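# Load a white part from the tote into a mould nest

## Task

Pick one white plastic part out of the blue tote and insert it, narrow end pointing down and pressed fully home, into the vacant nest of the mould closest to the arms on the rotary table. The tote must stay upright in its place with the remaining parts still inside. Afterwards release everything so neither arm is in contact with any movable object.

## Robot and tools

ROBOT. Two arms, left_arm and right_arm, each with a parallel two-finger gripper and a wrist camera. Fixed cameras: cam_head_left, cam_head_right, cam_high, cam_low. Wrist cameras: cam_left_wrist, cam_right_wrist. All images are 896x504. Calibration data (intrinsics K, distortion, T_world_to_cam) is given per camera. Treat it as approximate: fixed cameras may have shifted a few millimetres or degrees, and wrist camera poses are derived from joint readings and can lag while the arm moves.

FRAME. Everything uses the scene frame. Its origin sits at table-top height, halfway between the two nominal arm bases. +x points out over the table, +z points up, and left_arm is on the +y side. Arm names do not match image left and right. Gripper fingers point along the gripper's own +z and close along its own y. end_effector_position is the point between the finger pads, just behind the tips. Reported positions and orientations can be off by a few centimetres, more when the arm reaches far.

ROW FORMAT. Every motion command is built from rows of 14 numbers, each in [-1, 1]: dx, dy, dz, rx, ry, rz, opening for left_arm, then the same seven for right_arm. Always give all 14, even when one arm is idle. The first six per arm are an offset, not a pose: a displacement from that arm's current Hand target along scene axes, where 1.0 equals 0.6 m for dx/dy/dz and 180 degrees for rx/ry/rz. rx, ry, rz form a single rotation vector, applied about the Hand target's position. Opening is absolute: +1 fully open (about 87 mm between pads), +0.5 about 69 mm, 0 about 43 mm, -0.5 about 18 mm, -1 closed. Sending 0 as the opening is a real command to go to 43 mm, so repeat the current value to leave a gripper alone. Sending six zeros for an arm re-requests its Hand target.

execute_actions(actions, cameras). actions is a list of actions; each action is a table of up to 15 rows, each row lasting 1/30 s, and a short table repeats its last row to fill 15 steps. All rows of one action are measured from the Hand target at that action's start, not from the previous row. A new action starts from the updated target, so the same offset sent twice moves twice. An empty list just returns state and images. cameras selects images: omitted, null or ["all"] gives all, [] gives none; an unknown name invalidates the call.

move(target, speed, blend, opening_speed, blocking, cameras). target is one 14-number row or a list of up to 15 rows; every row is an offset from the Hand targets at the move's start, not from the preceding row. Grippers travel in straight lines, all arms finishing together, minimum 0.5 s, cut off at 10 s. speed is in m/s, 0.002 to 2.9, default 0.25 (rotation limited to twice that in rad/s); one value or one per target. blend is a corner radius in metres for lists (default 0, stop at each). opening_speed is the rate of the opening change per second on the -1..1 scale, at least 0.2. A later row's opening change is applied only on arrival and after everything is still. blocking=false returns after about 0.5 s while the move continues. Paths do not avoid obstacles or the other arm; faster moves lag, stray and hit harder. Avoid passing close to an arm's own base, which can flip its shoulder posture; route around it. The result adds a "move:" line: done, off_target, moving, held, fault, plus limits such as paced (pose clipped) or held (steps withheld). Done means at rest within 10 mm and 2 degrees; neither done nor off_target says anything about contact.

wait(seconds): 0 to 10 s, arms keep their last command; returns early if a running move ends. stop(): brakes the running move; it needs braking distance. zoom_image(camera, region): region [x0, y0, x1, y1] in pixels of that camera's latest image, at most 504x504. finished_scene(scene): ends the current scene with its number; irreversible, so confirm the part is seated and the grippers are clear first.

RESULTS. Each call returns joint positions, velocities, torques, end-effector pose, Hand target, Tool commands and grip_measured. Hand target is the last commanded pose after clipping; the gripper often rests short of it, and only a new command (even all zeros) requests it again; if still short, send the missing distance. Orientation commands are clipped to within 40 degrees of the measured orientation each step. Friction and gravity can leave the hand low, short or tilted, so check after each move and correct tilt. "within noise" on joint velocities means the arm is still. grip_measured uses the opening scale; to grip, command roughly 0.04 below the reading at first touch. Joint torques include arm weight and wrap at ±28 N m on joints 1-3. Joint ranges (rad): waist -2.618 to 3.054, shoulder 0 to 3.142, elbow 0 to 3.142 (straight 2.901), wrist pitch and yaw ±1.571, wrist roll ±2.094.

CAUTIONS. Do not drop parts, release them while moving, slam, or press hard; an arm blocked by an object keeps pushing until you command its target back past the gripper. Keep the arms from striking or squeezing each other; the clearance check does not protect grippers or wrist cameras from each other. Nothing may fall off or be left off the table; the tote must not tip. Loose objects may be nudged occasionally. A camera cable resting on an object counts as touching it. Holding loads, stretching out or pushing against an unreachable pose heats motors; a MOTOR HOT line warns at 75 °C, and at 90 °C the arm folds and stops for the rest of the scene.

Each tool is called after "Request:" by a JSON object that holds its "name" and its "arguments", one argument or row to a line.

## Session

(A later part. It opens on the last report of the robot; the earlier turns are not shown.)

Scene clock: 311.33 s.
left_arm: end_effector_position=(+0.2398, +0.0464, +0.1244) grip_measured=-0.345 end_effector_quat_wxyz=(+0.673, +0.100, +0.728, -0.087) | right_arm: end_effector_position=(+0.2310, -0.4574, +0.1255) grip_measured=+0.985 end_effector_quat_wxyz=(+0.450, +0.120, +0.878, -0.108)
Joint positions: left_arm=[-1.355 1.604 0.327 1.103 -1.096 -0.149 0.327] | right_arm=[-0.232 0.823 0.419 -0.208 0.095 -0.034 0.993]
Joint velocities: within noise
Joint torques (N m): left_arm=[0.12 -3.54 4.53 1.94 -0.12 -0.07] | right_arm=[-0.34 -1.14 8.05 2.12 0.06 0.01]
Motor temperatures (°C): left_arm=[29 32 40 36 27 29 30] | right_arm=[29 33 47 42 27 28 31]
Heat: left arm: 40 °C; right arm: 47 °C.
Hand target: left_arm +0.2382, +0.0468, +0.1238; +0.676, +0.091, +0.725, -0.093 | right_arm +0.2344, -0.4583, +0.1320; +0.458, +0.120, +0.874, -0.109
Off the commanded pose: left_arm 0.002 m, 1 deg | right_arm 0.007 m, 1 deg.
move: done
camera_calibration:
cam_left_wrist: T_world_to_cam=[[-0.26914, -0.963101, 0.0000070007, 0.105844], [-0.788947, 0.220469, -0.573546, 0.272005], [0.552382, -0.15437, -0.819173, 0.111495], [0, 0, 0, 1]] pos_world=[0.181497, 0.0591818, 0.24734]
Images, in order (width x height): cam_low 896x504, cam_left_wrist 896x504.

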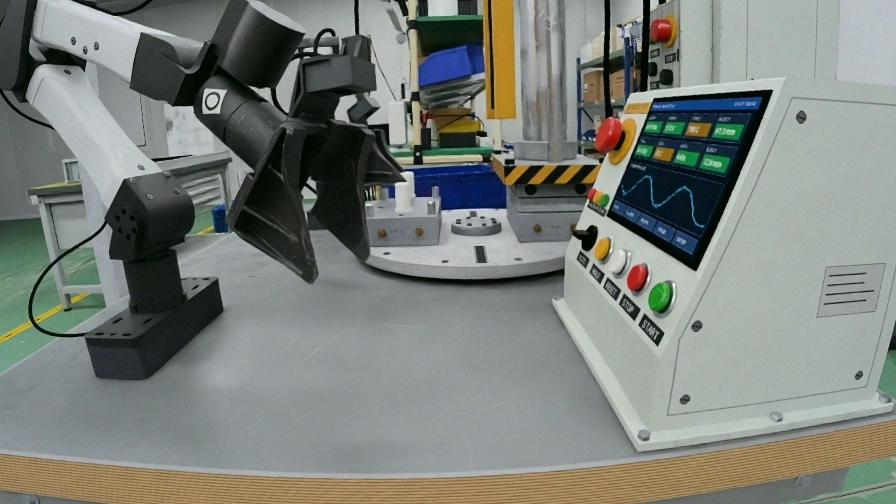

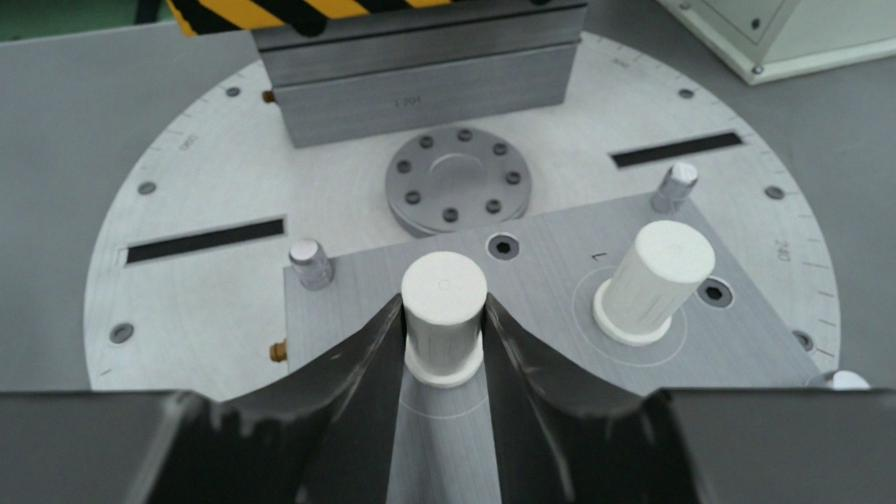

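Request:
{"name": "move", "arguments": {
  "target": [
    [0,0,-0.018,0,0,0,-0.47,0,0,0,0,0,0,1]
  ],
  "speed": 0.03,
  "cameras": ["cam_left_wrist","cam_low"]
}}

Request:
{"name": "zoom_image", "arguments": {
  "camera": "cam_low",
  "region": [360, 160, 450, 250]
}}

Request:
{"name": "zoom_image", "arguments": {
  "camera": "cam_left_wrist",
  "region": [350, 240, 540, 440]
}}

Scene clock: 319.77 s.
left_arm: end_effector_position=(+0.2401, +0.0464, +0.1148) grip_measured=-0.345 end_effector_quat_wxyz=(+0.674, +0.096, +0.728, -0.088) | right_arm: end_effector_position=(+0.2310, -0.4574, +0.1255) grip_measured=+0.985 end_effector_quat_wxyz=(+0.450, +0.120, +0.878, -0.108)
Joint positions: left_arm=[-1.355 1.67 0.316 1.182 -1.101 -0.151 0.327] | right_arm=[-0.232 0.823 0.419 -0.208 0.095 -0.034 0.993]
Joint velocities: within noise
Joint torques (N m): left_arm=[0.09 -3.47 3.96 1.96 -0.08 -0.05] | right_arm=[-0.31 -1.26 8.16 2.15 0.08 0.01]
Motor temperatures (°C): left_arm=[29 32 40 36 27 29 30] | right_arm=[29 33 47 42 27 28 31]
Heat: left arm: 40 °C; right arm: 47 °C.
Hand target: left_arm +0.2382, +0.0468, +0.1130; +0.676, +0.091, +0.725, -0.093 | right_arm +0.2344, -0.4583, +0.1320; +0.458, +0.120, +0.874, -0.109
Off the commanded pose: left_arm 0.003 m, 1 deg | right_arm 0.007 m, 1 deg.
move: done
camera_calibration:
cam_left_wrist: T_world_to_cam=[[-0.264618, -0.96434, 0.00506491, 0.104333], [-0.789555, 0.213635, -0.575293, 0.2674], [0.553696, -0.156232, -0.817932, 0.102998], [0, 0, 0, 1]] pos_world=[0.181706, 0.0595785, 0.23755]
Images, in order (width x height): cam_low 896x504, cam_left_wrist 896x504.

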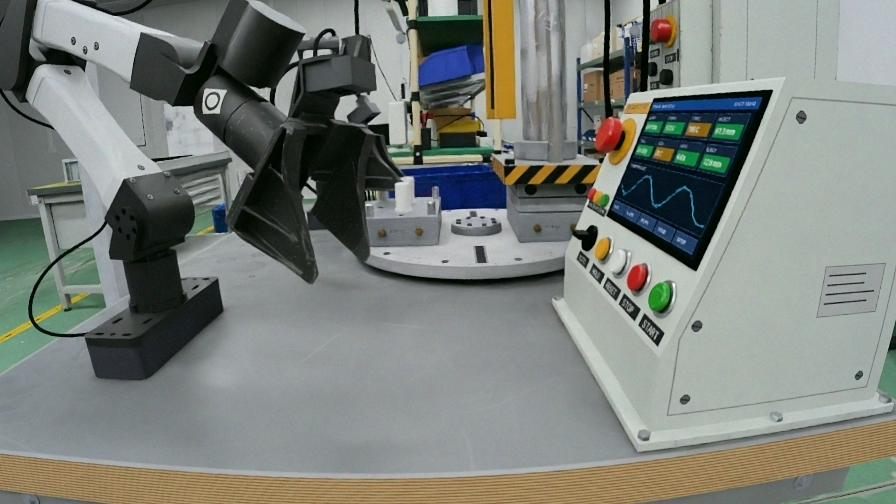

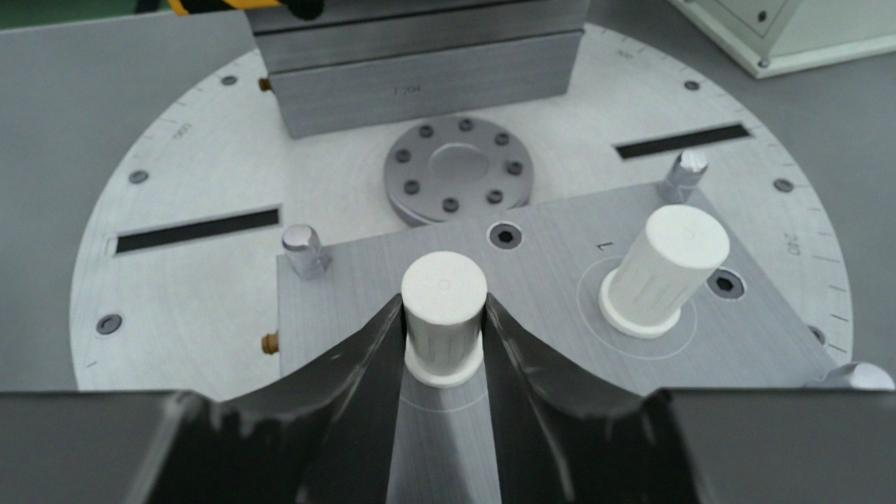

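Scaled by 5.600 from the camera's 896x504 image, which has a finer 1280x720 frame.

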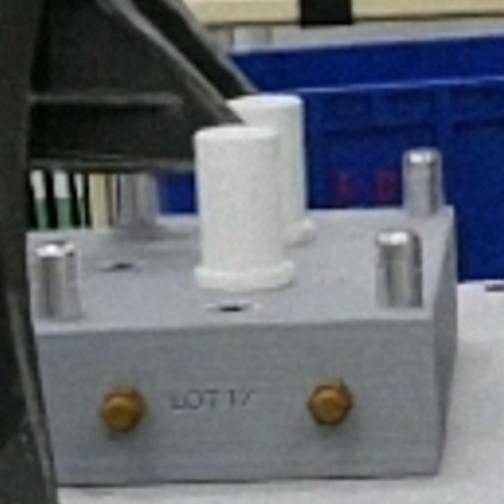

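Scaled by 2.520 from the camera's 896x504 image, which has a finer 1280x720 frame.

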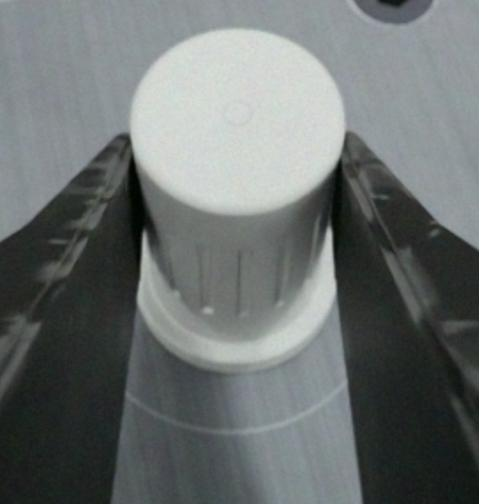

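Request:
{"name": "move", "arguments": {
  "target": [
    [0,0,-0.012,0,0,0,-0.47,0,0,0,0,0,0,1]
  ],
  "speed": 0.03,
  "cameras": ["cam_left_wrist","cam_low"]
}}

Request:
{"name": "zoom_image", "arguments": {
  "camera": "cam_low",
  "region": [360, 160, 450, 250]
}}

Scene clock: 325.20 s.
left_arm: end_effector_position=(+0.2408, +0.0473, +0.1138) grip_measured=-0.345 end_effector_quat_wxyz=(+0.679, +0.082, +0.724, -0.089) | right_arm: end_effector_position=(+0.2310, -0.4574, +0.1255) grip_measured=+0.985 end_effector_quat_wxyz=(+0.450, +0.120, +0.878, -0.108)
Joint positions: left_arm=[-1.358 1.71 0.312 1.255 -1.123 -0.145 0.327] | right_arm=[-0.232 0.823 0.419 -0.208 0.095 -0.034 0.993]
Joint velocities: within noise
Joint torques (N m): left_arm=[0.34 -2.85 3.41 1.78 0.17 -0.1] | right_arm=[-0.27 -1.36 8.06 2.11 0.09 0.02]
Motor temperatures (°C): left_arm=[29 32 39 37 27 29 30] | right_arm=[29 33 47 42 27 28 31]
Heat: left arm: 39 °C; right arm: 47 °C.
Hand target: left_arm +0.2382, +0.0468, +0.1057; +0.676, +0.091, +0.725, -0.093 | right_arm +0.2344, -0.4583, +0.1320; +0.458, +0.120, +0.874, -0.109
Off the commanded pose: left_arm 0.008 m, 1 deg | right_arm 0.007 m, 1 deg.
move: done
camera_calibration:
cam_left_wrist: T_world_to_cam=[[-0.247415, -0.968619, 0.0237262, 0.0994685], [-0.786842, 0.186574, -0.588277, 0.269314], [0.565389, -0.164217, -0.808311, 0.098418], [0, 0, 0, 1]] pos_world=[0.180873, 0.062262, 0.235623]
Images, in order (width x height): cam_low 896x504, cam_left_wrist 896x504.

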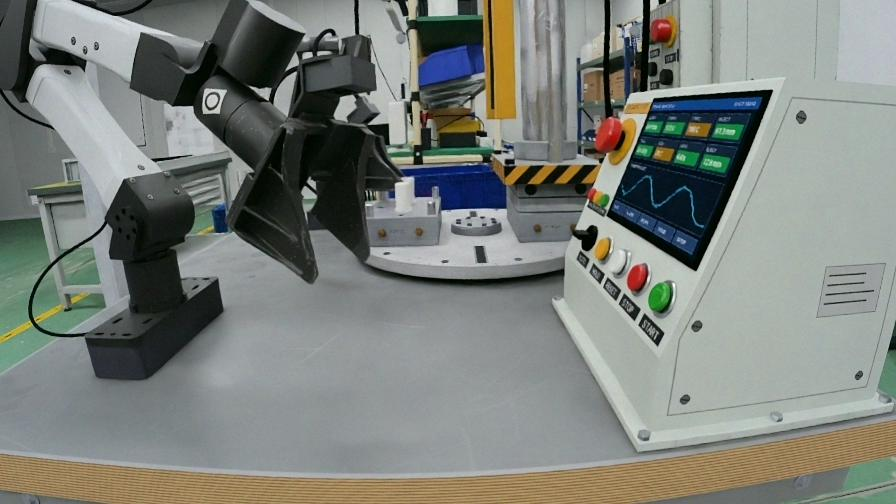

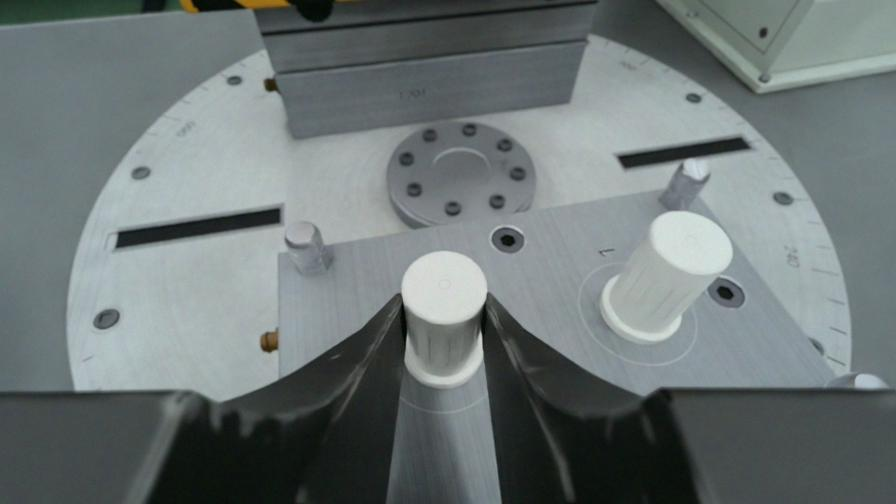

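Scaled by 5.600 from the camera's 896x504 image, which has a finer 1280x720 frame.

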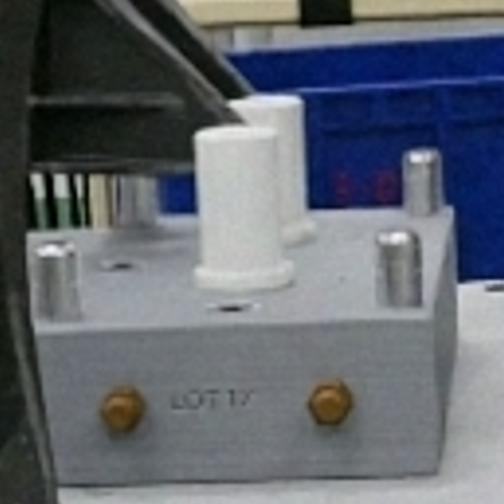

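Request:
{"name": "move", "arguments": {
  "target": [
    [0.002,0,0.01,0,0,0,-0.47,0,0,0,0,0,0,1],
    [0.002,0,0.01,0,0,0,-0.1,0,0,0,0,0,0,1]
  ],
  "speed": 0.04,
  "opening_speed": 0.4,
  "cameras": ["cam_left_wrist","cam_low"]
}}

Request:
{"name": "zoom_image", "arguments": {
  "camera": "cam_low",
  "region": [360, 160, 450, 250]
}}

Scene clock: 331.07 s.
left_arm: end_effector_position=(+0.2405, +0.0474, +0.1119) grip_measured=-0.100 end_effector_quat_wxyz=(+0.678, +0.089, +0.725, -0.086) | right_arm: end_effector_position=(+0.2310, -0.4574, +0.1255) grip_measured=+0.985 end_effector_quat_wxyz=(+0.450, +0.120, +0.878, -0.108)
Joint positions: left_arm=[-1.358 1.71 0.312 1.243 -1.118 -0.143 0.45] | right_arm=[-0.232 0.823 0.419 -0.208 0.095 -0.034 0.993]
Joint velocities: within noise
Joint torques (N m): left_arm=[0.76 -5.35 3.9 1.58 0.16 -0.05] | right_arm=[-0.36 -1.35 8.14 2.17 0.1 -0.01]
Motor temperatures (°C): left_arm=[29 32 39 37 27 29 30] | right_arm=[29 33 47 42 27 28 31]
Heat: left arm: 39 °C; right arm: 47 °C.
Hand target: left_arm +0.2394, +0.0467, +0.1118; +0.676, +0.091, +0.725, -0.094 | right_arm +0.2344, -0.4583, +0.1320; +0.458, +0.120, +0.874, -0.109
Off the commanded pose: left_arm 0.001 m, 1 deg | right_arm 0.007 m, 1 deg.
move: done
camera_calibration:
cam_left_wrist: T_world_to_cam=[[-0.251877, -0.967691, 0.0115075, 0.101788], [-0.787466, 0.198026, -0.583681, 0.266996], [0.562544, -0.156078, -0.811901, 0.0978272], [0, 0, 0, 1]] pos_world=[0.180857, 0.0608962, 0.234095]
Images, in order (width x height): cam_low 896x504, cam_left_wrist 896x504.

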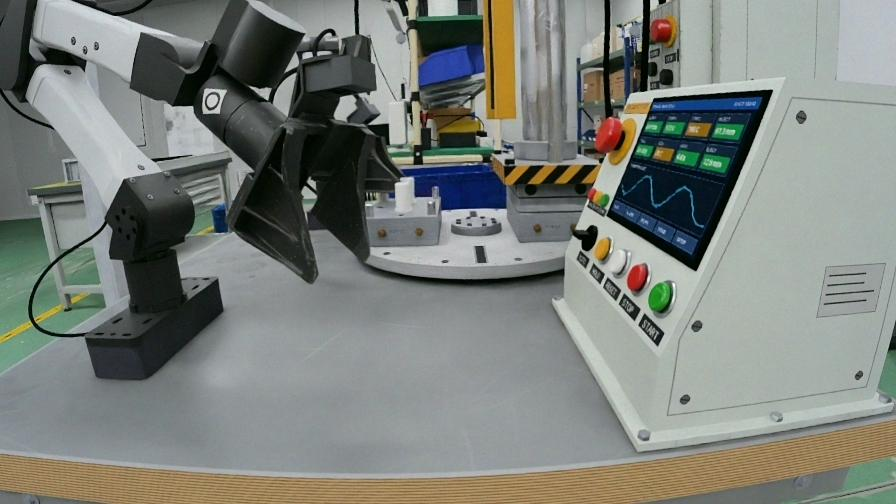

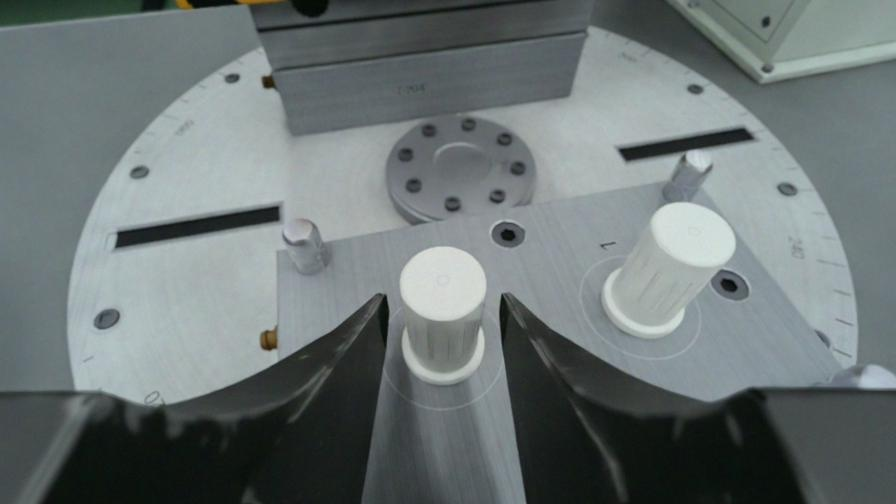

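Scaled by 5.600 from the camera's 896x504 image, which has a finer 1280x720 frame.

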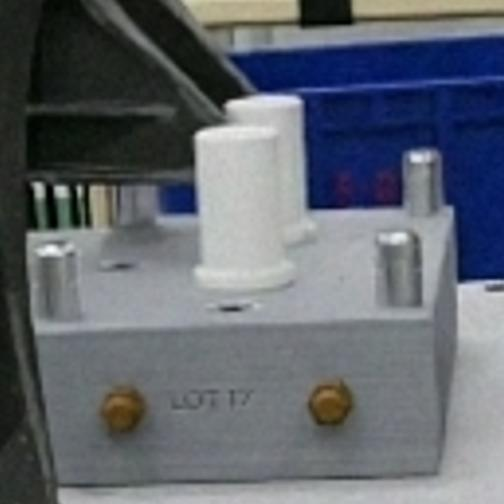

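Centred. Lift away.

Request:
{"name": "move", "arguments": {
  "target": [
    [0,0,0.2,0,0,0,-0.1,0,0,0,0,0,0,1],
    [-0.1,0.1,0.27,0,0,0,-0.1,0,0,0,0,0,0,1]
  ],
  "speed": [0.1,0.25]
}}

Request:
{"name": "zoom_image", "arguments": {
  "camera": "cam_low",
  "region": [360, 160, 450, 250]
}}

Request:
{"name": "zoom_image", "arguments": {
  "camera": "cam_left_wrist",
  "region": [350, 100, 700, 350]
}}

Scene clock: 342.70 s.
left_arm: end_effector_position=(+0.1797, +0.1083, +0.2649) grip_measured=-0.100 end_effector_quat_wxyz=(+0.675, +0.106, +0.725, -0.086) | right_arm: end_effector_position=(+0.2310, -0.4574, +0.1255) grip_measured=+0.985 end_effector_quat_wxyz=(+0.450, +0.120, +0.878, -0.108)
Joint positions: left_arm=[-1.643 0.831 0.612 -0.157 -1.369 -0.349 0.45] | right_arm=[-0.232 0.823 0.419 -0.208 0.095 -0.034 0.993]
Joint velocities: within noise
Joint torques (N m): left_arm=[0.46 -0.46 11.08 1.3 -0.28 -0.19] | right_arm=[-0.31 -1.25 8.16 2.14 0.08 0.03]
Motor temperatures (°C): left_arm=[29 33 39 36 27 29 29] | right_arm=[29 33 48 42 27 28 31]
Heat: left arm: 39 °C; right arm: 48 °C.
Hand target: left_arm +0.1794, +0.1068, +0.2738; +0.676, +0.091, +0.725, -0.093 | right_arm +0.2344, -0.4583, +0.1320; +0.458, +0.120, +0.874, -0.109
Off the commanded pose: left_arm 0.009 m, 2 deg | right_arm 0.007 m, 1 deg.
move: done
camera_calibration:
cam_left_wrist: T_world_to_cam=[[-0.277103, -0.96076, -0.0124218, 0.153848], [-0.781902, 0.232992, -0.578225, 0.290148], [0.558429, -0.150515, -0.815783, 0.266959], [0, 0, 0, 1]] pos_world=[0.120422, 0.12039, 0.387462]
cam_right_wrist: T_world_to_cam=[[-0.31501, -0.944202, 0.0961823, -0.375248], [-0.946053, 0.304287, -0.111325, 0.397031], [0.0758463, -0.126062, -0.989119, 0.190546], [0, 0, 0, 1]] pos_world=[0.242954, -0.451101, 0.268765]

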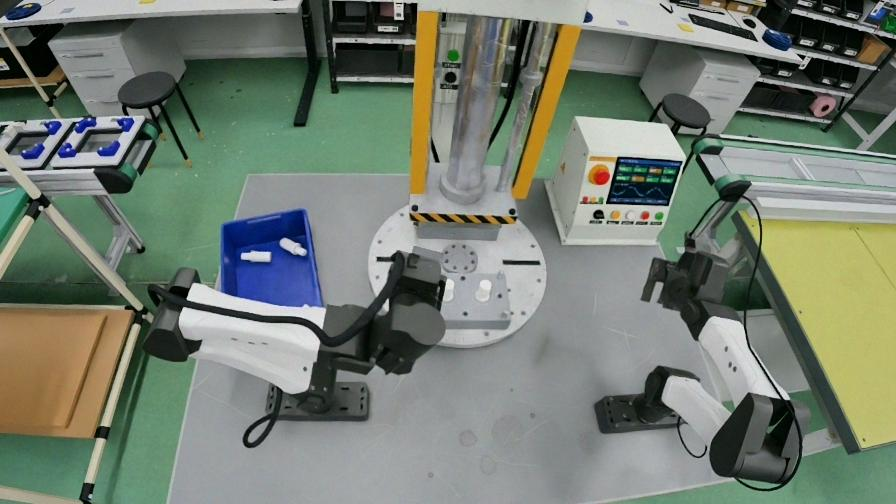

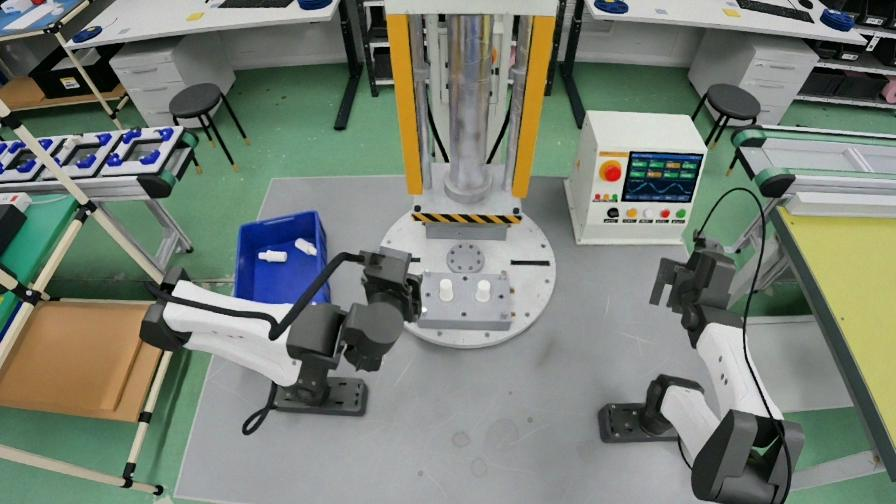

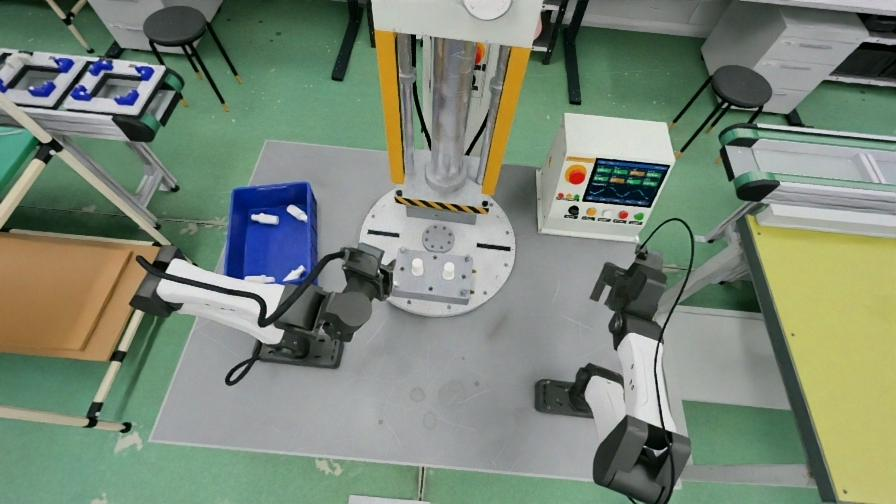

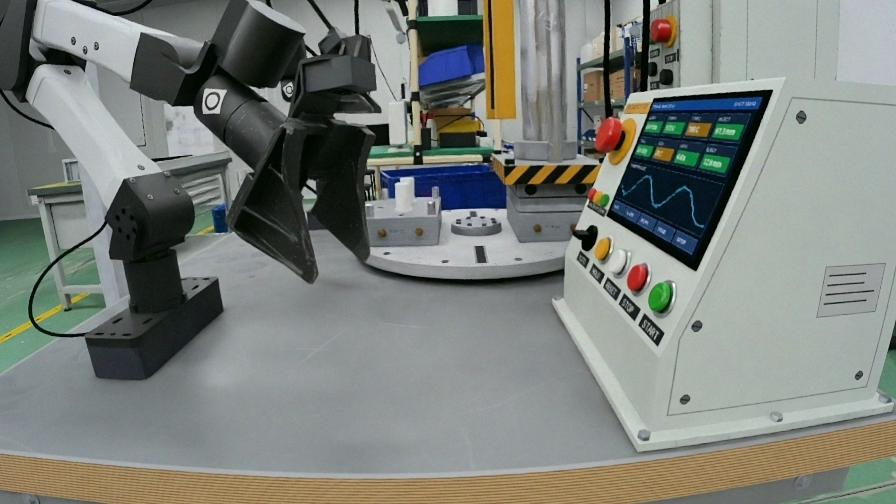

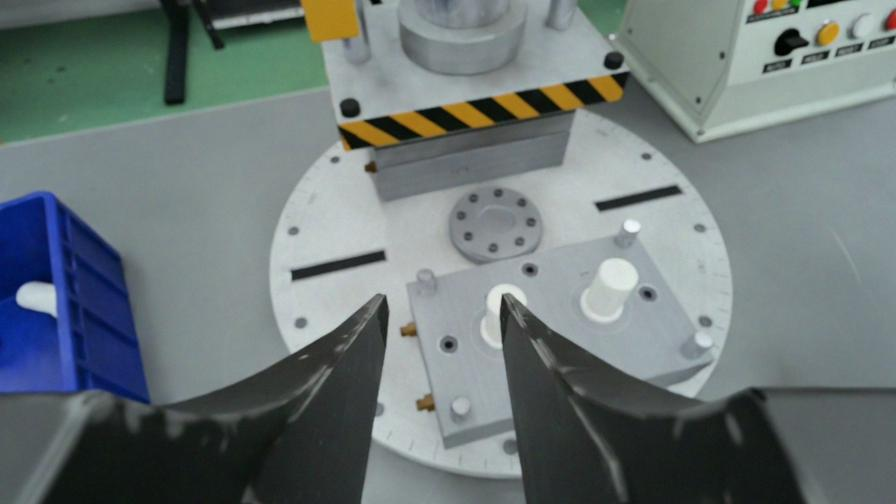

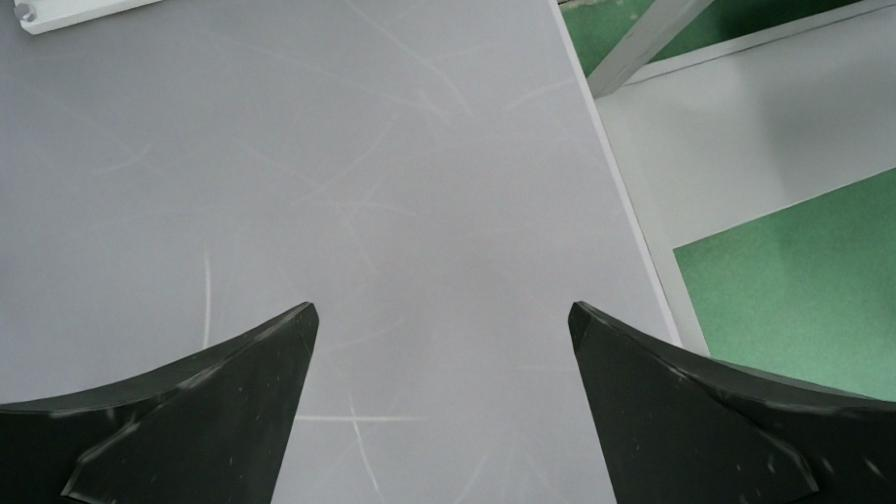

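Scaled by 5.600 from the camera's 896x504 image, which has a finer 1280x720 frame.

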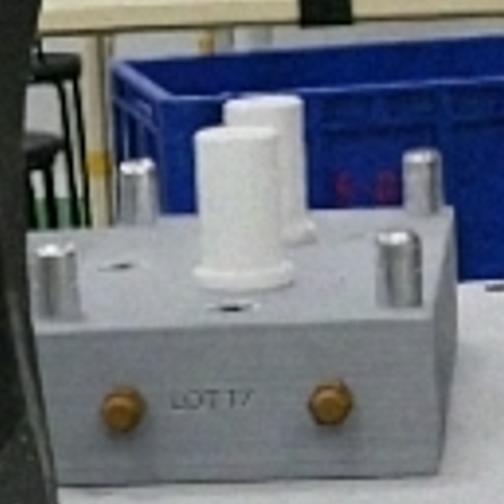

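Scaled by 1.440 from the camera's 896x504 image, which has a finer 1280x720 frame.

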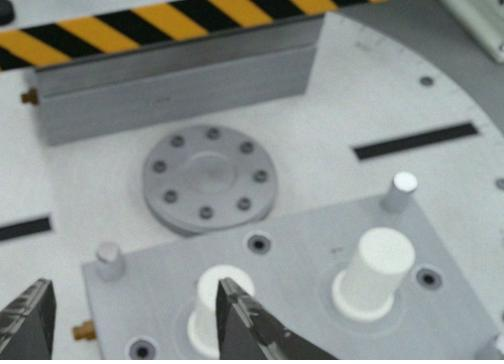

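Request:
{"name": "finished_scene", "arguments": {
  "scene": 2
}}

The scene is finished: the task was done.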